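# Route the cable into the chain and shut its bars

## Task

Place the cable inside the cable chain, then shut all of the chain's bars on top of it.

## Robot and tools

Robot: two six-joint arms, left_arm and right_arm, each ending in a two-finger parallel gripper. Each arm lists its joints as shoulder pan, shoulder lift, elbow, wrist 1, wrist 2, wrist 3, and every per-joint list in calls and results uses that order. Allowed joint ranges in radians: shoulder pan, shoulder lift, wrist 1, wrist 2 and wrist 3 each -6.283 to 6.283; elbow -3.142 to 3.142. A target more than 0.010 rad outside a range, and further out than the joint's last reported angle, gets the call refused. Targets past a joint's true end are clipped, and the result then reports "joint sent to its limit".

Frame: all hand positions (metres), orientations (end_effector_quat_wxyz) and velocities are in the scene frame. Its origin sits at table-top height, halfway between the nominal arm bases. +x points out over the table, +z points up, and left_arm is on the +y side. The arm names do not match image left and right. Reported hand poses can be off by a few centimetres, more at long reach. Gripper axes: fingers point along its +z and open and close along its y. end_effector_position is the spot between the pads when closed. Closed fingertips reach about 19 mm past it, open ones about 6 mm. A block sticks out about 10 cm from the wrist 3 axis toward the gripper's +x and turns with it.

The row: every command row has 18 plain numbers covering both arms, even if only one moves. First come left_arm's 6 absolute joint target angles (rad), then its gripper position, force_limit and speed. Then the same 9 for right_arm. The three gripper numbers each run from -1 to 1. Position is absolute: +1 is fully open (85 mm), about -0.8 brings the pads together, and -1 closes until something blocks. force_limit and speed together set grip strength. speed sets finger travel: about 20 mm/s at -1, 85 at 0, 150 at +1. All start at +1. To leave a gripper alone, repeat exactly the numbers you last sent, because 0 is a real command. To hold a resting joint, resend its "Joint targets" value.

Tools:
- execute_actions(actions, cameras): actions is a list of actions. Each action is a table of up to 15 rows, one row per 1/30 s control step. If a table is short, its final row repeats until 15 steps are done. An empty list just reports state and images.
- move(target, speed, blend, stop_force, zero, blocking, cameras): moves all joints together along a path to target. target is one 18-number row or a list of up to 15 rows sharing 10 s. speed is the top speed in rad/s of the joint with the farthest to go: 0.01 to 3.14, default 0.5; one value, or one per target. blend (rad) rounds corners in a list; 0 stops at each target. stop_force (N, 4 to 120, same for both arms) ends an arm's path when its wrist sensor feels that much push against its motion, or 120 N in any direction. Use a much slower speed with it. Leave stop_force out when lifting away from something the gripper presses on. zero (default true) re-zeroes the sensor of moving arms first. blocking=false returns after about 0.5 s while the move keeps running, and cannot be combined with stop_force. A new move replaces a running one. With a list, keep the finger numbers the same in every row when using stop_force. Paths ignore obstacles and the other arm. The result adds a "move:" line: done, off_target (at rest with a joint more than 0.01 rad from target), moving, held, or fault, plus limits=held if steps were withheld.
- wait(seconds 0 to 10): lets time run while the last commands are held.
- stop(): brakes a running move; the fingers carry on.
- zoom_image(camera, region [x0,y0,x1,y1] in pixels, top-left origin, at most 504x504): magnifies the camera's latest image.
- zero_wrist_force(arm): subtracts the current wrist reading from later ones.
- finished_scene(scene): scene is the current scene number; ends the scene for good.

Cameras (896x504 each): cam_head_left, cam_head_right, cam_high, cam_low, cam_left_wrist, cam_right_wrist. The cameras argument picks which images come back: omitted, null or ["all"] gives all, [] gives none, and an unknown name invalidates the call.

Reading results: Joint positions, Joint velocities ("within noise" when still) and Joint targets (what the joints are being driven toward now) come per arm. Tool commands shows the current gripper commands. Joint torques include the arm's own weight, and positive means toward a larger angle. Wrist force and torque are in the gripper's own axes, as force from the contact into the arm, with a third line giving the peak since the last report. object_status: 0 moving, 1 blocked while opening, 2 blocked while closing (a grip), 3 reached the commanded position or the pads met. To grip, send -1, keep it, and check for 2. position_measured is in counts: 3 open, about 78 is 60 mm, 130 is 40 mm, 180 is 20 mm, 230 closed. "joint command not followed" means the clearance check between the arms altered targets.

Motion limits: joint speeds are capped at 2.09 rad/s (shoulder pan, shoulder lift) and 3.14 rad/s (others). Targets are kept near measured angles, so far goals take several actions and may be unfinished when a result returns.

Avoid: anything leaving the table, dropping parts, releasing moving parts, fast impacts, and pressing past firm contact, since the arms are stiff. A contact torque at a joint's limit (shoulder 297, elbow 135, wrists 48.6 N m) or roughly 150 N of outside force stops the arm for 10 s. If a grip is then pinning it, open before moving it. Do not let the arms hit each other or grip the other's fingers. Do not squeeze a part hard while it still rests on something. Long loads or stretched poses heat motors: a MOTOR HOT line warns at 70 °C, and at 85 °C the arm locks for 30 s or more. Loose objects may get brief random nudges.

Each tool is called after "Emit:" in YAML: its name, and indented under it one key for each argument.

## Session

Emit:
execute_actions:
  actions: []

Emit:
zoom_image:
  camera: "cam_high"
  region: [380, 250, 660, 504]

Emit:
zoom_image:
  camera: "cam_low"
  region: [240, 150, 540, 270]

Scene clock: 0.00 s.
left_arm: end_effector_position=(+1.0607, +0.1076, +0.1136) position_measured=3 object_status=3 end_effector_quat_wxyz=(-0.051, -0.397, +0.916, -0.019) | right_arm: end_effector_position=(+0.7184, -0.1540, +0.1680) position_measured=3 object_status=3 end_effector_quat_wxyz=(+0.042, +0.177, +0.982, +0.059)
Joint positions: left_arm=[-0.406 -0.706 1.022 -1.848 -1.672 -1.256] | right_arm=[3.984 -2.016 -1.682 -0.87 1.563 1.187]
Joint velocities: within noise
Joint torques (N m): no reading
Motor temperatures (°C): left_arm=[26 30 29 34 34 42] | right_arm=[29 35 28 40 37 37]
Wrist force (N): no reading
Wrist torque (N m): no reading
Wrist force, peak (N): no reading
Joint targets: left_arm=[-0.406 -0.706 1.022 -1.848 -1.672 -1.256] | right_arm=[3.984 -2.016 -1.682 -0.870 1.563 1.187]
Tool commands: left_gripper/position=+1.0 left_gripper/force_limit=+1.0 left_gripper/speed=+1.0 right_gripper/position=+1.0 right_gripper/force_limit=+1.0 right_gripper/speed=+1.0

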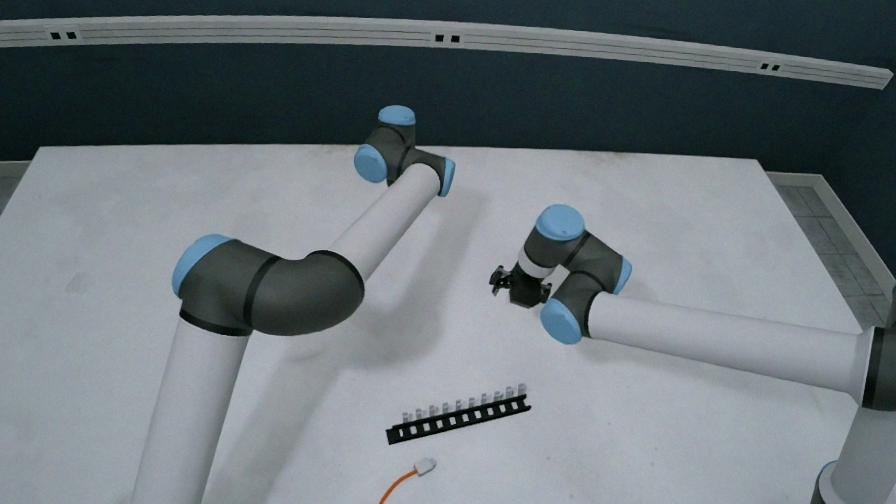

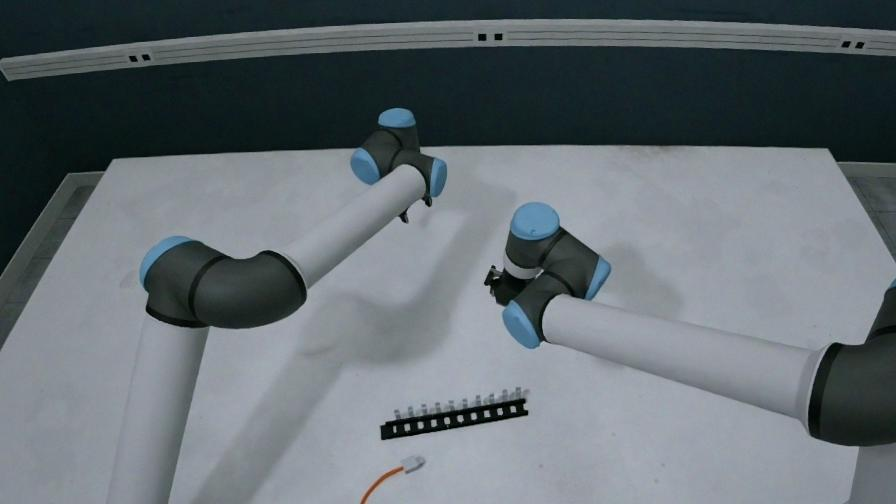

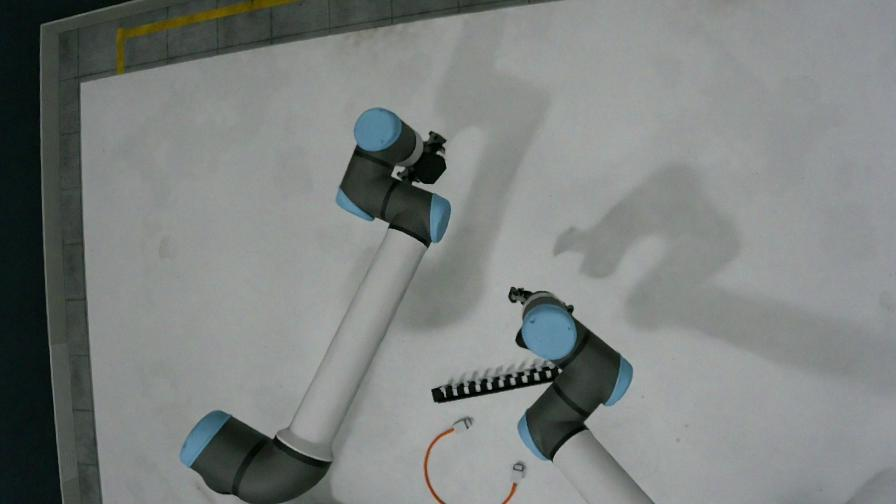

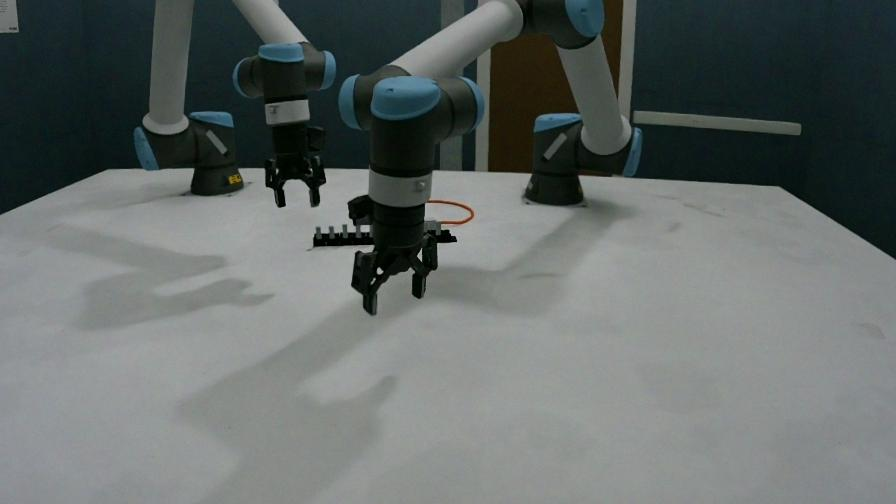

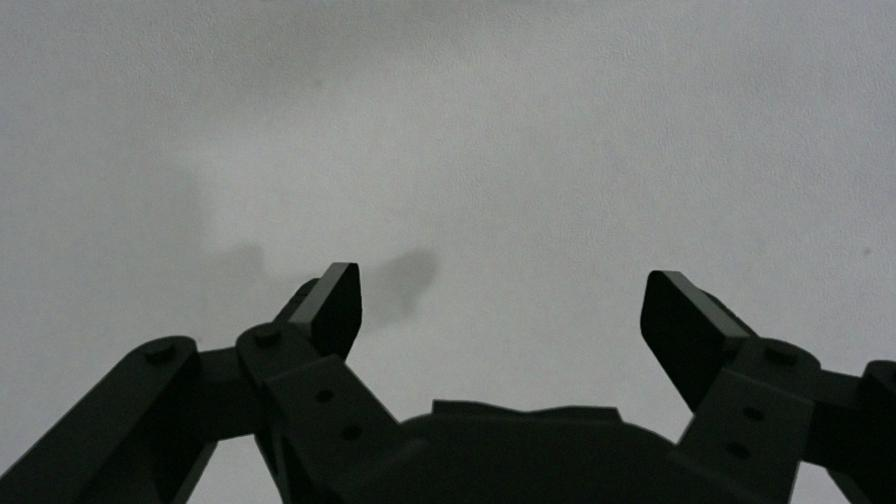

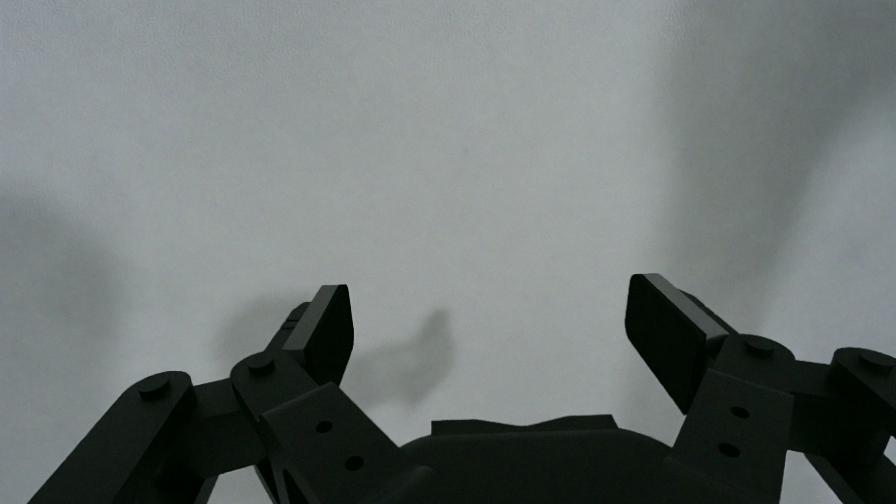

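Scaled by 1.800 from the camera's 896x504 image, which has a finer 1280x720 frame.

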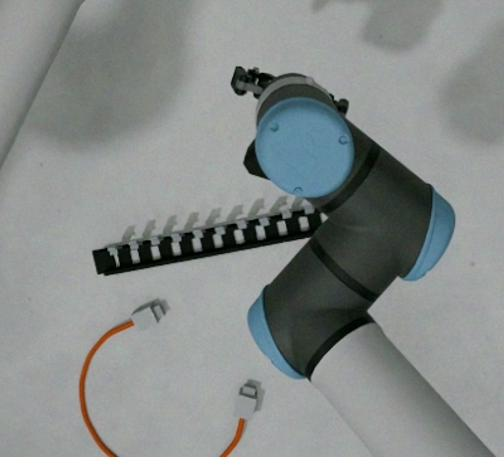

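Scaled by 1.680 from the camera's 896x504 image, which has a finer 1280x720 frame.

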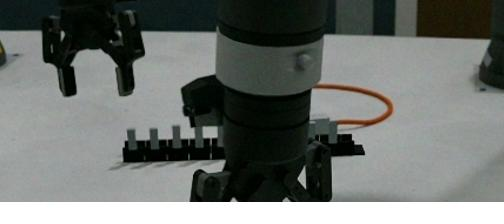

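Emit:
move:
  target:
    - [-0.406,-1.8638,2.1917,-1.8987,-1.571,-1.256,1,1,1,4.6001,-1.5898,-1.9280,-1.1946,1.571,1.7429,1,1,1]
    - [-1.1066,-1.8638,2.1917,-1.8987,-1.571,-3.2362,1,1,1,4.6001,-1.5898,-1.9280,-1.1946,1.571,1.7429,1,1,1]
  speed: 0.9

Scene clock: 42.83 s.
left_arm: end_effector_position=(+0.3472, +0.0853, +0.2993) position_measured=3 object_status=3 end_effector_quat_wxyz=(+0.000, +0.866, -0.500, +0.000) | right_arm: end_effector_position=(+0.2302, -0.0695, +0.2994) position_measured=3 object_status=3 end_effector_quat_wxyz=(+0.000, +0.148, +0.989, +0.000)
Joint positions: left_arm=[-1.107 -1.864 2.192 -1.899 -1.571 -3.236] | right_arm=[4.6 -1.59 -1.928 -1.195 1.571 1.743]
Joint velocities: within noise
Joint torques (N m): left_arm=[-22.75 -31.1 -47.91 -5.93 2.84 -1.96] | right_arm=[10.88 61.25 48.29 1.48 2.7 2.29]
Motor temperatures (°C): left_arm=[26 30 29 34 34 41] | right_arm=[29 35 28 40 37 37]
Wrist force (N): left_arm=[-0.3 -0.8 -0.3] | right_arm=[-0.2 0.5 0.1]
Wrist torque (N m): left_arm=[-0.19 0.01 0.01] | right_arm=[0.12 0.14 0.09]
Wrist force, peak (N): left_arm=[-1.2 -3.0 2.5] | right_arm=[-2.9 -0.6 1.3]
Joint targets: left_arm=[-1.107 -1.864 2.192 -1.899 -1.571 -3.236] | right_arm=[4.600 -1.590 -1.928 -1.195 1.571 1.743]
move: done

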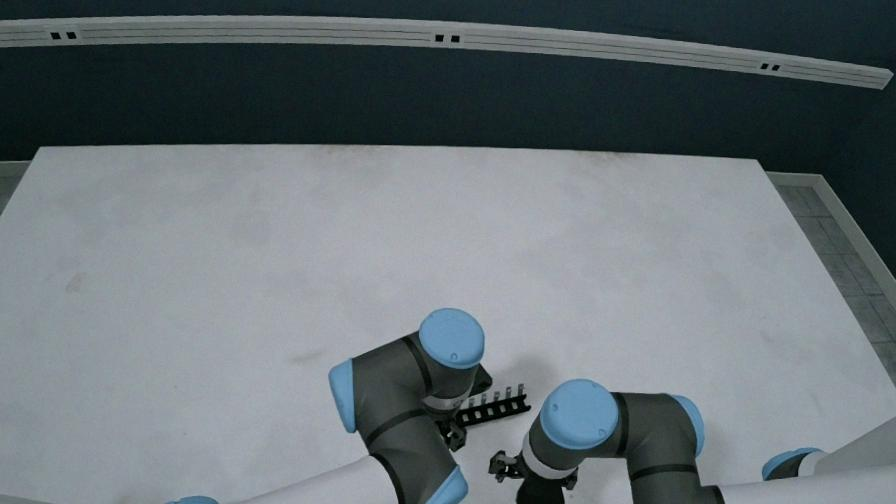

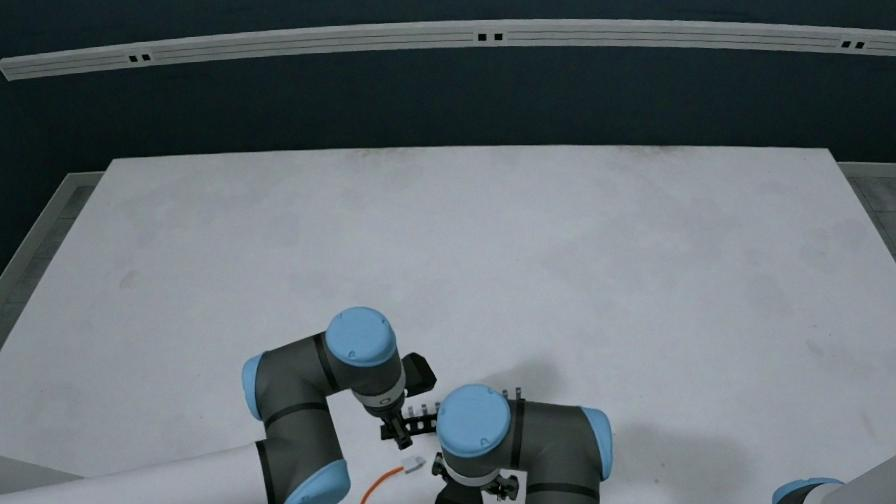

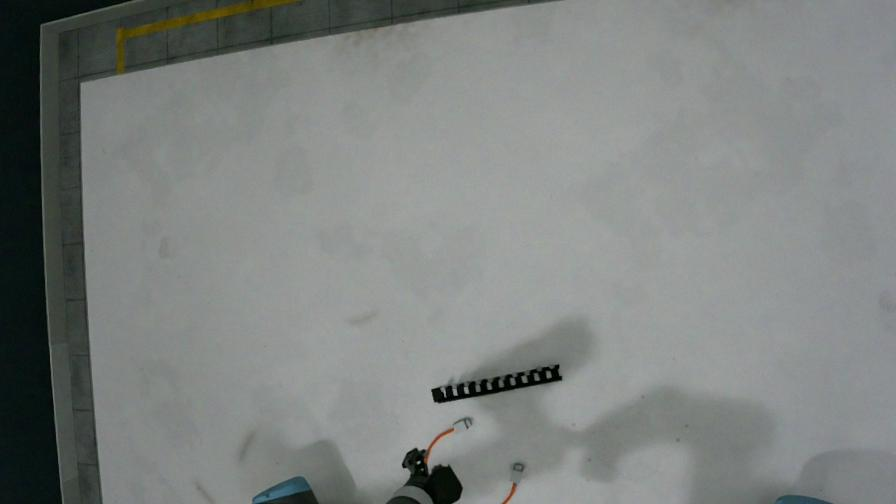

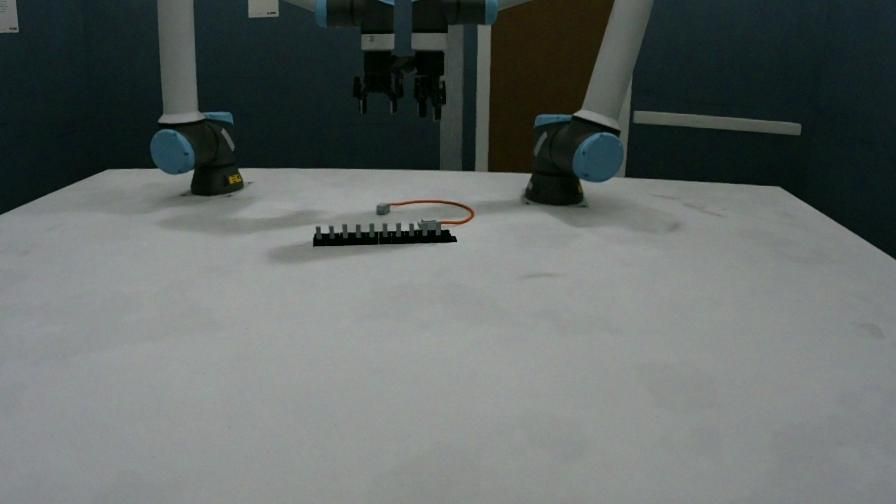

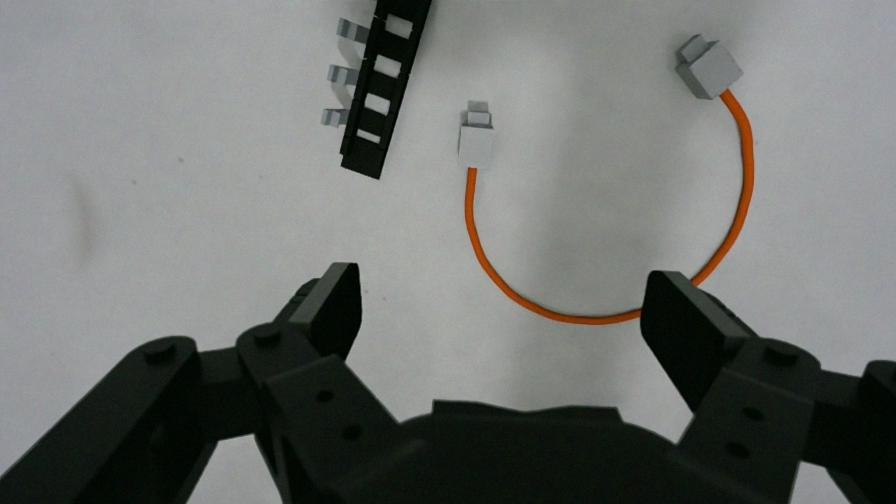

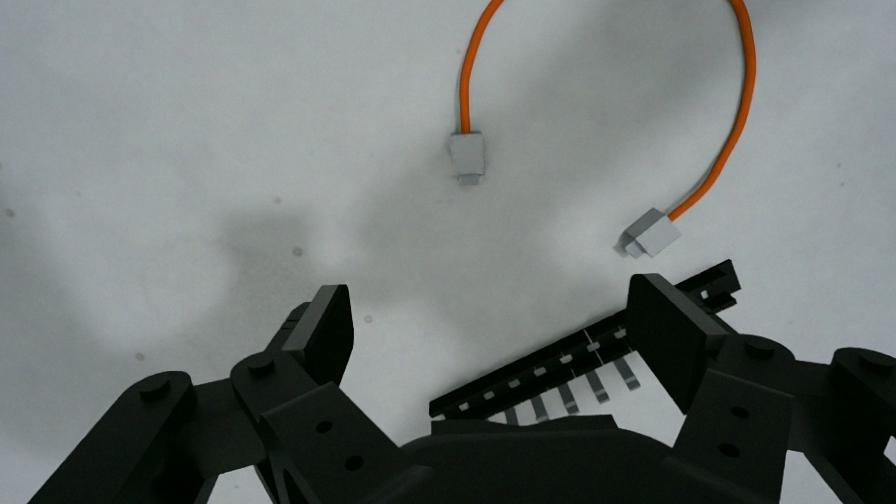

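Emit:
move:
  target: [-1.0957,-1.5565,2.4351,-2.4494,-1.571,-3.2253,1,1,1,4.6064,-1.8253,-2.1428,-0.7443,1.571,1.7492,1,1,1]
  speed: 0.35
  cameras: ["cam_left_wrist","cam_right_wrist"]

Scene clock: 59.30 s.
left_arm: end_effector_position=(+0.3552, +0.0807, +0.0695) position_measured=3 object_status=3 end_effector_quat_wxyz=(+0.000, +0.866, -0.500, +0.000) | right_arm: end_effector_position=(+0.2260, -0.0697, +0.0694) position_measured=3 object_status=3 end_effector_quat_wxyz=(+0.000, +0.148, +0.989, +0.000)
Joint positions: left_arm=[-1.096 -1.557 2.435 -2.449 -1.571 -3.225] | right_arm=[4.606 -1.825 -2.143 -0.745 1.571 1.749]
Joint velocities: within noise
Joint torques (N m): left_arm=[18.86 -23.06 -28.62 -7.01 2.45 2.21] | right_arm=[12.65 41.29 31.6 8.32 2.82 2.11]
Motor temperatures (°C): left_arm=[26 30 29 34 34 41] | right_arm=[29 35 28 40 37 37]
Wrist force (N): left_arm=[0.3 -0.7 0.3] | right_arm=[-0.1 0.7 -0.6]
Wrist torque (N m): left_arm=[-0.12 -0.07 0.01] | right_arm=[0.14 0.14 0.08]
Wrist force, peak (N): left_arm=[0.1 -0.9 -2.1] | right_arm=[-0.2 0.2 -2.1]
Joint targets: left_arm=[-1.096 -1.556 2.435 -2.449 -1.571 -3.225] | right_arm=[4.606 -1.825 -2.143 -0.744 1.571 1.749]
move: done
Images, in order (width x height): cam_left_wrist 896x504, cam_right_wrist 896x504.

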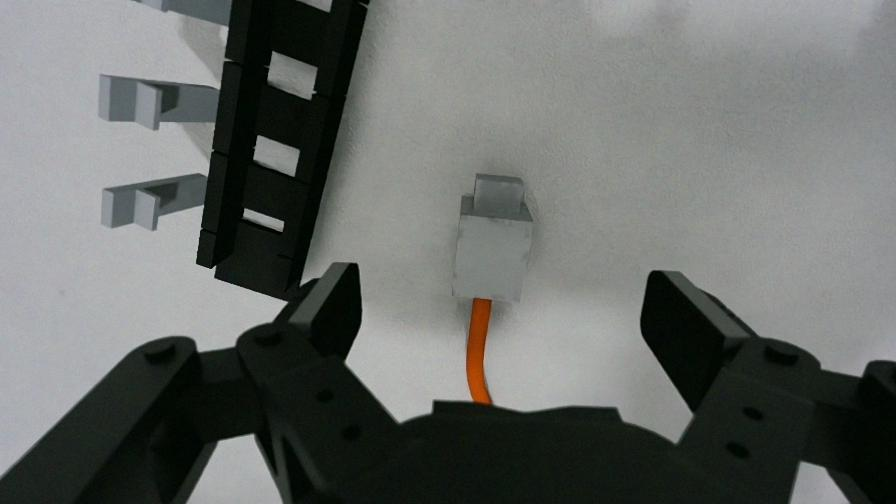

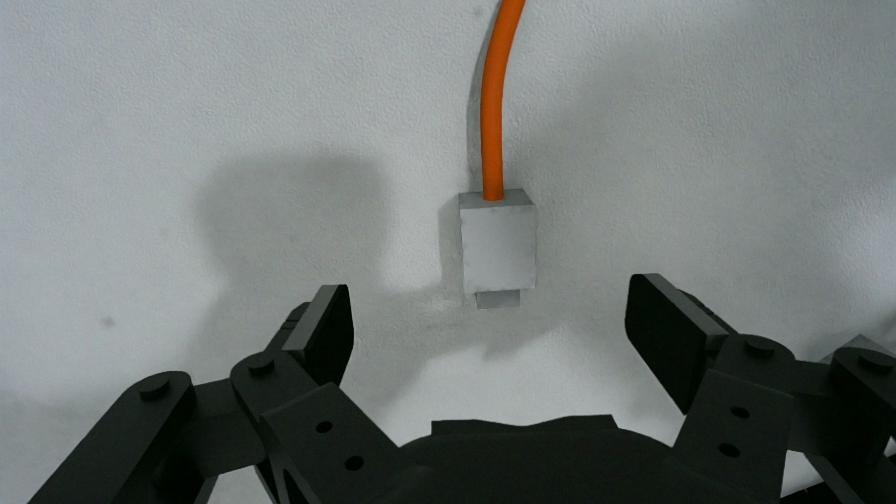

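Emit:
move:
  target: [-1.0957,-1.4610,2.4660,-2.5758,-1.571,-3.2253,1,1,1,4.6081,-1.9018,-2.1548,-0.6558,1.571,1.7509,1,1,1]
  speed: 0.06
  stop_force: 8
  cameras: ["cam_left_wrist","cam_right_wrist"]

Scene clock: 73.30 s.
left_arm: end_effector_position=(+0.3551, +0.0807, +0.0233) position_measured=3 object_status=3 end_effector_quat_wxyz=(+0.000, +0.866, -0.500, +0.000) | right_arm: end_effector_position=(+0.2256, -0.0631, +0.0232) position_measured=3 object_status=3 end_effector_quat_wxyz=(+0.000, +0.148, +0.989, +0.000)
Joint positions: left_arm=[-1.096 -1.461 2.466 -2.576 -1.571 -3.225] | right_arm=[4.608 -1.902 -2.155 -0.656 1.571 1.751]
Joint velocities: within noise
Joint torques (N m): left_arm=[12.47 -26.43 -23.51 -6.58 1.74 1.79] | right_arm=[12.58 47.38 28.41 7.35 1.8 2.58]
Motor temperatures (°C): left_arm=[26 30 29 34 34 41] | right_arm=[29 35 28 40 37 37]
Wrist force (N): left_arm=[0.1 -0.3 -0.3] | right_arm=[0.0 0.4 -0.5]
Wrist torque (N m): left_arm=[-0.07 -0.05 0.03] | right_arm=[0.09 0.14 0.10]
Wrist force, peak (N): left_arm=[0.3 -1.2 0.1] | right_arm=[-0.2 0.1 -1.1]
Joint targets: left_arm=[-1.096 -1.461 2.466 -2.576 -1.571 -3.225] | right_arm=[4.608 -1.902 -2.155 -0.656 1.571 1.751]
move: done
Images, in order (width x height): cam_left_wrist 896x504, cam_right_wrist 896x504.

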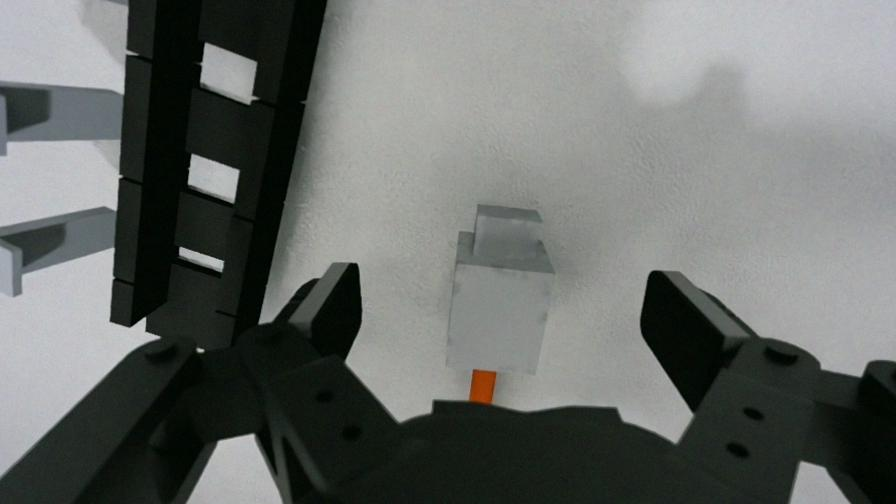

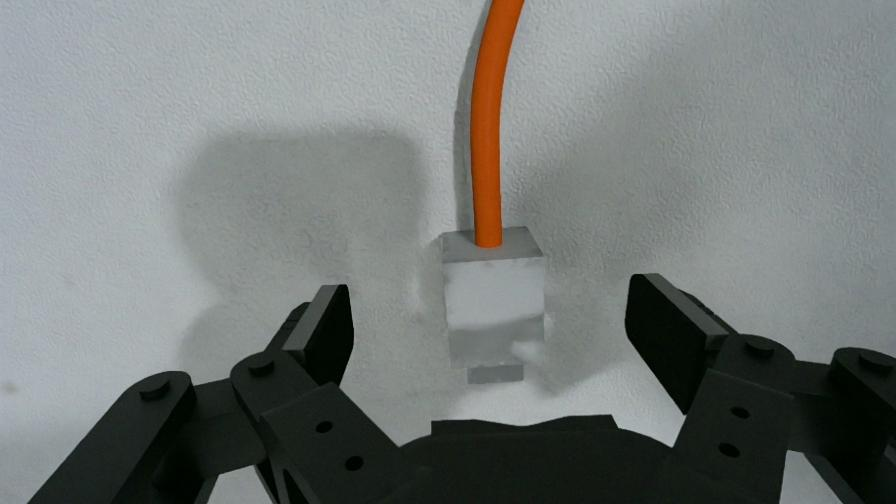

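Emit:
move:
  target: [-1.0957,-1.4610,2.4660,-2.5758,-1.571,-3.2253,-1,0,-1,4.6081,-1.9018,-2.1548,-0.6558,1.571,1.7509,-1,0,-1]
  cameras: ["cam_left_wrist","cam_right_wrist"]

Scene clock: 78.80 s.
left_arm: end_effector_position=(+0.3552, +0.0807, +0.0233) position_measured=163 object_status=0 end_effector_quat_wxyz=(+0.000, +0.866, -0.500, +0.000) | right_arm: end_effector_position=(+0.2256, -0.0631, +0.0232) position_measured=163 object_status=0 end_effector_quat_wxyz=(+0.000, +0.148, +0.989, +0.000)
Joint positions: left_arm=[-1.096 -1.461 2.466 -2.576 -1.571 -3.225] | right_arm=[4.608 -1.902 -2.155 -0.656 1.571 1.751]
Joint velocities: within noise
Joint torques (N m): left_arm=[8.02 -28.43 -25.79 -3.38 1.18 1.52] | right_arm=[9.69 43.26 34.21 6.49 1.11 1.97]
Motor temperatures (°C): left_arm=[26 30 29 34 34 41] | right_arm=[29 35 28 40 37 37]
Wrist force (N): left_arm=[-8.9 -0.1 -31.3] | right_arm=[0.4 -7.1 -24.0]
Wrist torque (N m): left_arm=[-0.07 -0.17 0.13] | right_arm=[0.08 0.08 0.04]
Wrist force, peak (N): left_arm=[-8.1 -0.7 -31.7] | right_arm=[0.3 -7.0 -24.4]
Joint targets: left_arm=[-1.096 -1.461 2.466 -2.576 -1.571 -3.225] | right_arm=[4.608 -1.902 -2.155 -0.656 1.571 1.751]
move: done
Images, in order (width x height): cam_left_wrist 896x504, cam_right_wrist 896x504.

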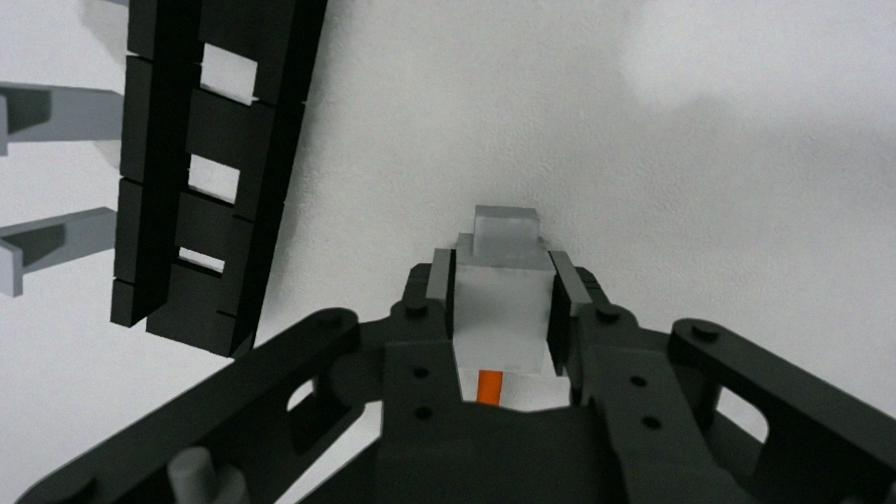

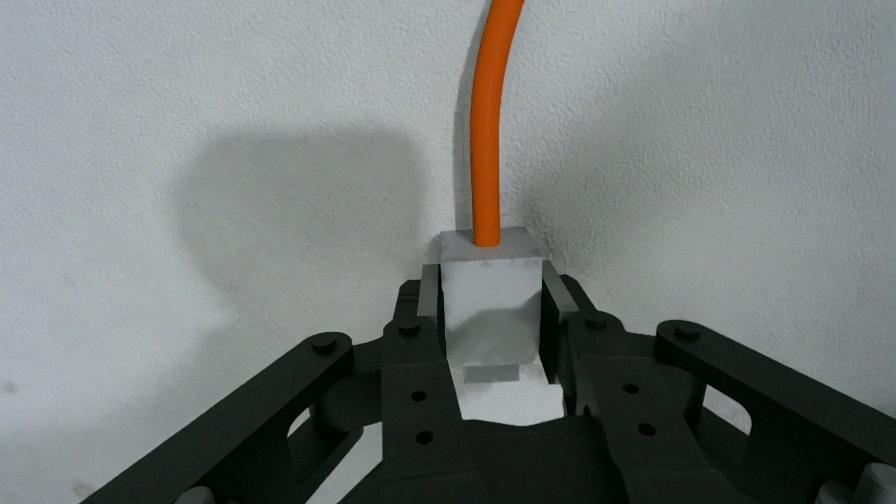

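Emit:
move:
  target: [-1.0957,-1.7788,2.2847,-2.0767,-1.571,-3.2253,-1,0,-1,4.6081,-1.6589,-2.0106,-1.0429,1.571,1.7509,-1,0,-1]
  speed: 0.25
  cameras: ["cam_low","cam_high"]

Emit:
move:
  target:
    - [-1.0171,-2.0334,2.3461,-1.8835,-1.571,-4.5437,-1,0,-1,4.4038,-1.4563,-2.1111,-1.1450,1.571,2.1218,-1,0,-1]
    - [-0.9115,-2.0942,2.4112,-1.8878,-1.571,-5.8317,-1,0,-1,4.1845,-1.5141,-2.0982,-1.1001,1.571,2.4289,-1,0,-1]
  speed: 0.5
  blend: 0.1

Scene clock: 103.77 s.
left_arm: end_effector_position=(+0.3551, +0.0808, +0.2192) position_measured=163 object_status=2 end_effector_quat_wxyz=(+0.000, +0.866, -0.500, +0.000) | right_arm: end_effector_position=(+0.2256, -0.0631, +0.2191) position_measured=163 object_status=2 end_effector_quat_wxyz=(+0.000, +0.148, +0.989, +0.000)
Joint positions: left_arm=[-1.096 -1.779 2.285 -2.077 -1.571 -3.225] | right_arm=[4.608 -1.659 -2.011 -1.043 1.571 1.751]
Joint velocities: within noise
Joint torques (N m): left_arm=[3.44 -39 -52.67 -1.68 0.41 1.07] | right_arm=[8.56 65.15 54.08 0.92 0.54 1.87]
Motor temperatures (°C): left_arm=[26 30 29 34 34 41] | right_arm=[29 35 28 40 37 37]
Wrist force (N): left_arm=[-0.1 -0.8 0.8] | right_arm=[-0.1 -0.1 0.7]
Wrist torque (N m): left_arm=[-0.14 0.01 0.01] | right_arm=[-0.03 0.10 0.09]
Wrist force, peak (N): left_arm=[-7.2 -0.1 -32.5] | right_arm=[0.5 -7.4 -24.3]
Joint targets: left_arm=[-1.096 -1.779 2.285 -2.077 -1.571 -3.225] | right_arm=[4.608 -1.659 -2.011 -1.043 1.571 1.751]
move: done
Images, in order (width x height): cam_high 896x504, cam_low 896x504.

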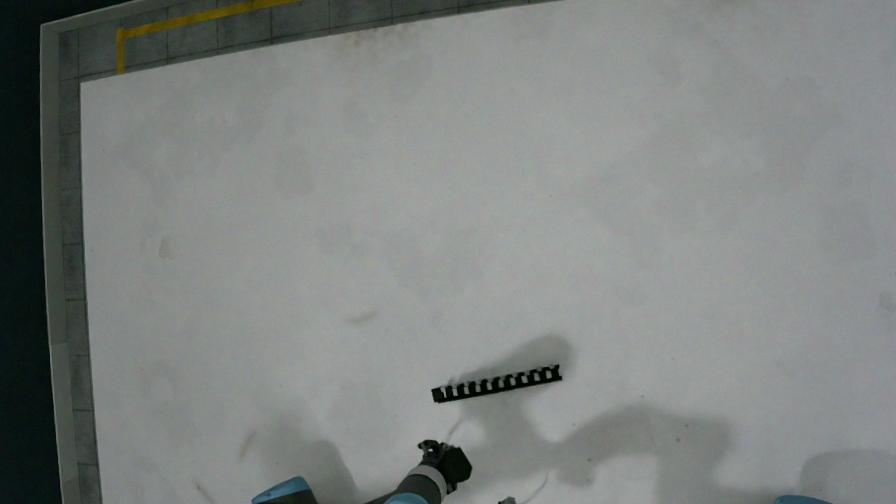

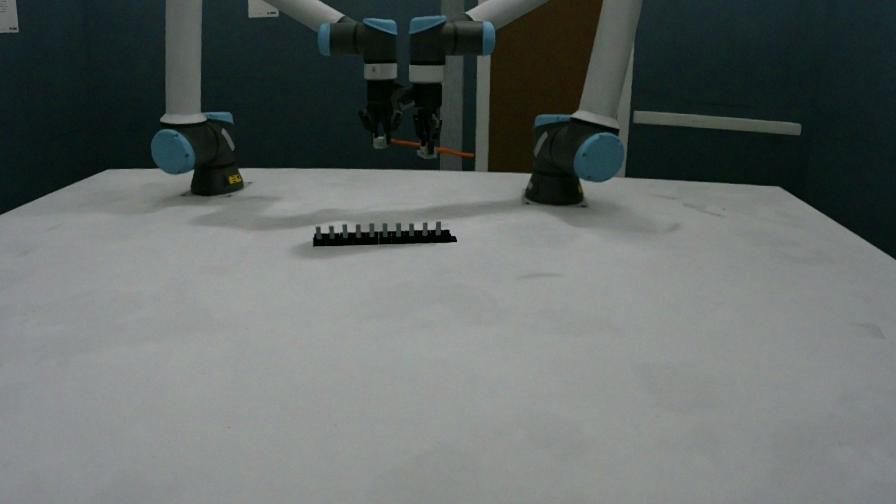

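Scene clock: 109.63 s.
left_arm: end_effector_position=(+0.3370, +0.2653, +0.2493) position_measured=163 object_status=2 end_effector_quat_wxyz=(+0.000, +0.643, +0.766, +0.000) | right_arm: end_effector_position=(+0.4302, -0.2854, +0.2493) position_measured=163 object_status=2 end_effector_quat_wxyz=(+0.000, +0.643, +0.766, +0.000)
Joint positions: left_arm=[-0.912 -2.094 2.411 -1.888 -1.571 -5.831] | right_arm=[4.185 -1.514 -2.098 -1.1 1.571 2.429]
Joint velocities: within noise
Joint torques (N m): left_arm=[17.86 -14.71 -42.82 -6.8 -0.24 -1.98] | right_arm=[-8.74 21.88 55.23 8.08 0.25 2.43]
Motor temperatures (°C): left_arm=[26 30 29 34 34 41] | right_arm=[29 35 28 40 37 37]
Wrist force (N): left_arm=[0.1 -0.7 0.8] | right_arm=[-0.6 -0.3 0.9]
Wrist torque (N m): left_arm=[-0.13 0.05 0.04] | right_arm=[-0.10 -0.02 -0.01]
Wrist force, peak (N): left_arm=[-0.4 -1.7 0.6] | right_arm=[-1.0 -0.4 1.1]
Joint targets: left_arm=[-0.911 -2.094 2.411 -1.888 -1.571 -5.832] | right_arm=[4.184 -1.514 -2.098 -1.100 1.571 2.429]
move: done

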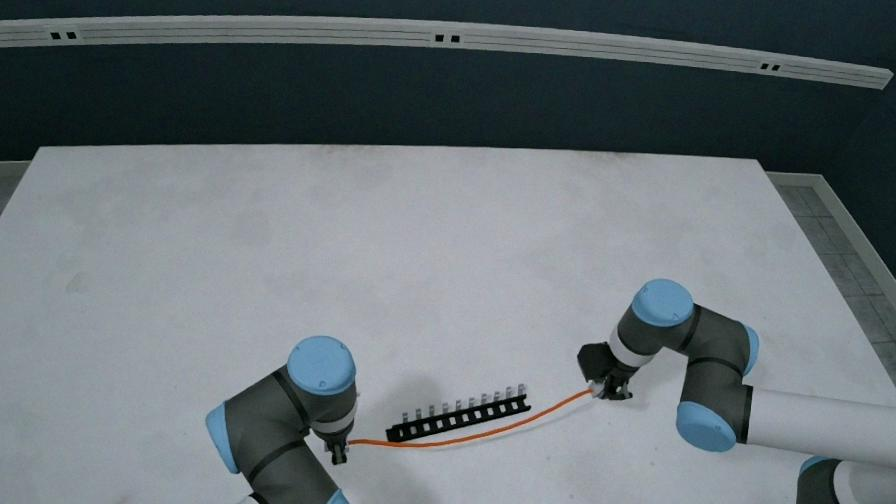

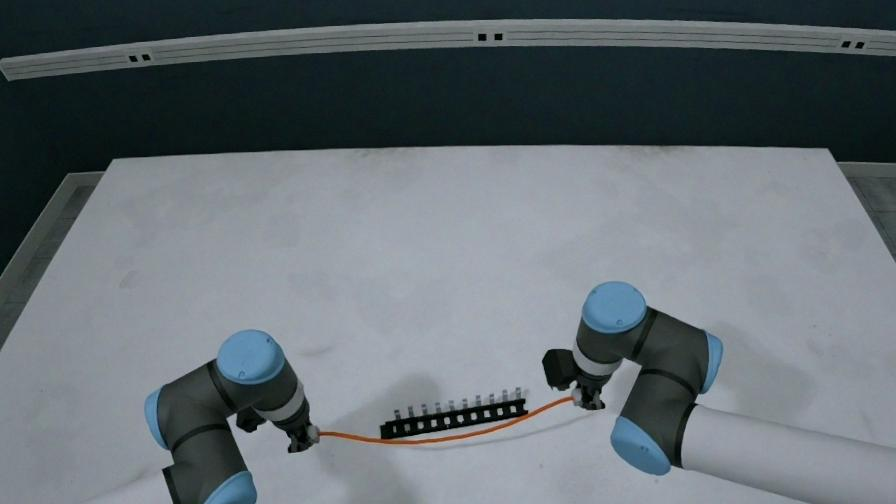

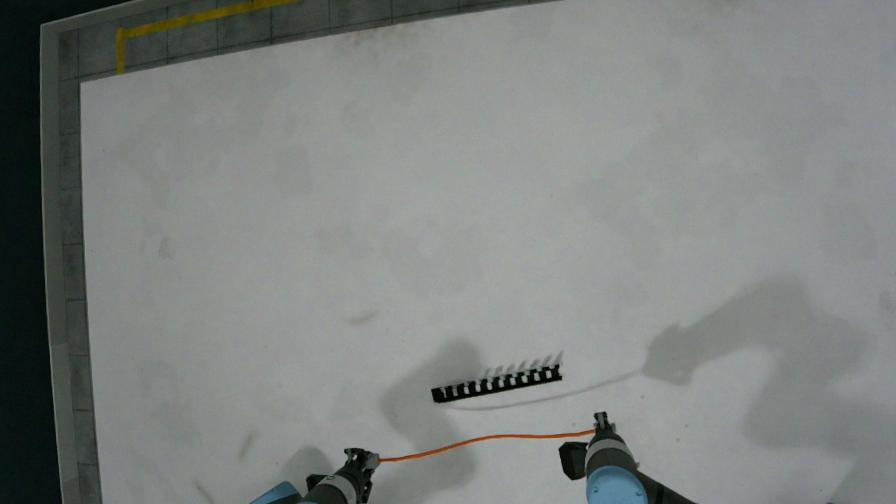

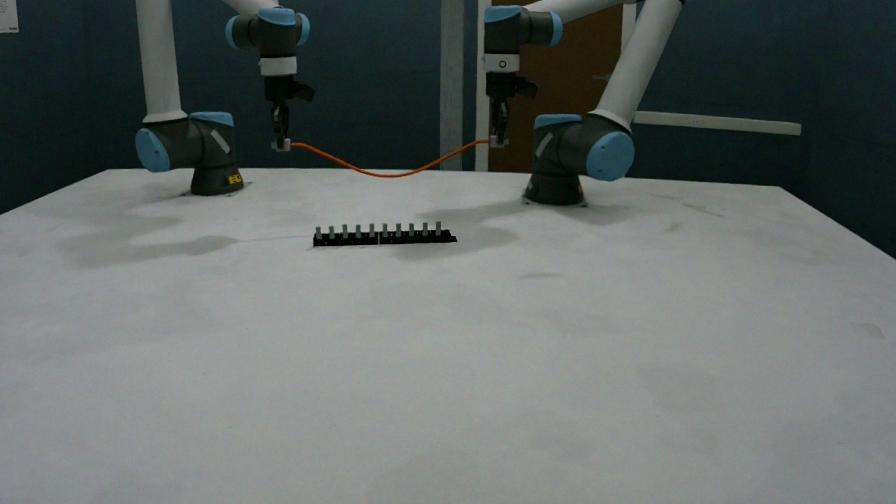

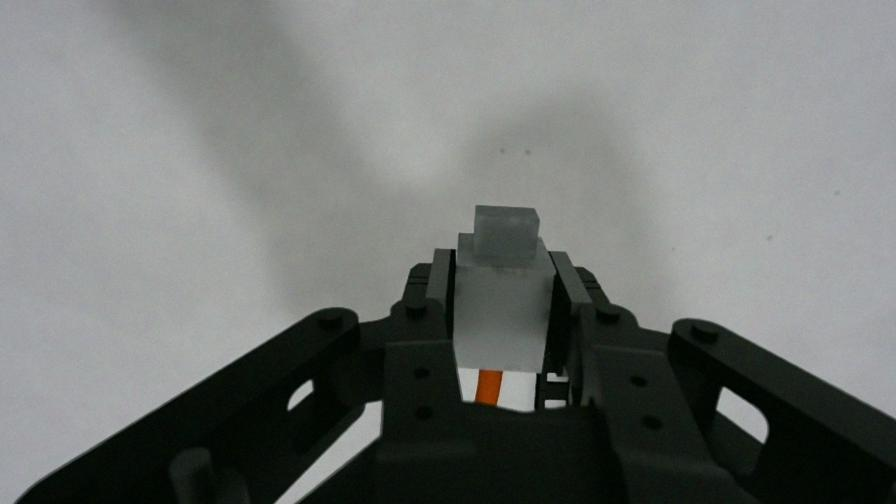

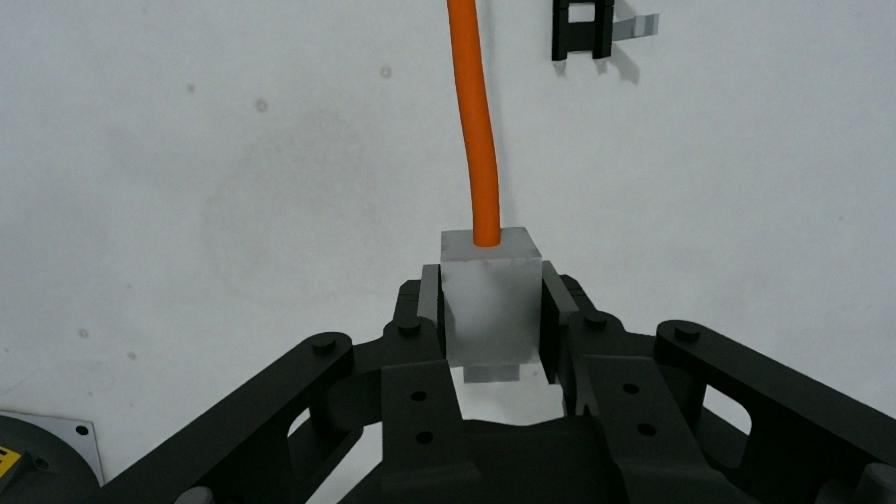

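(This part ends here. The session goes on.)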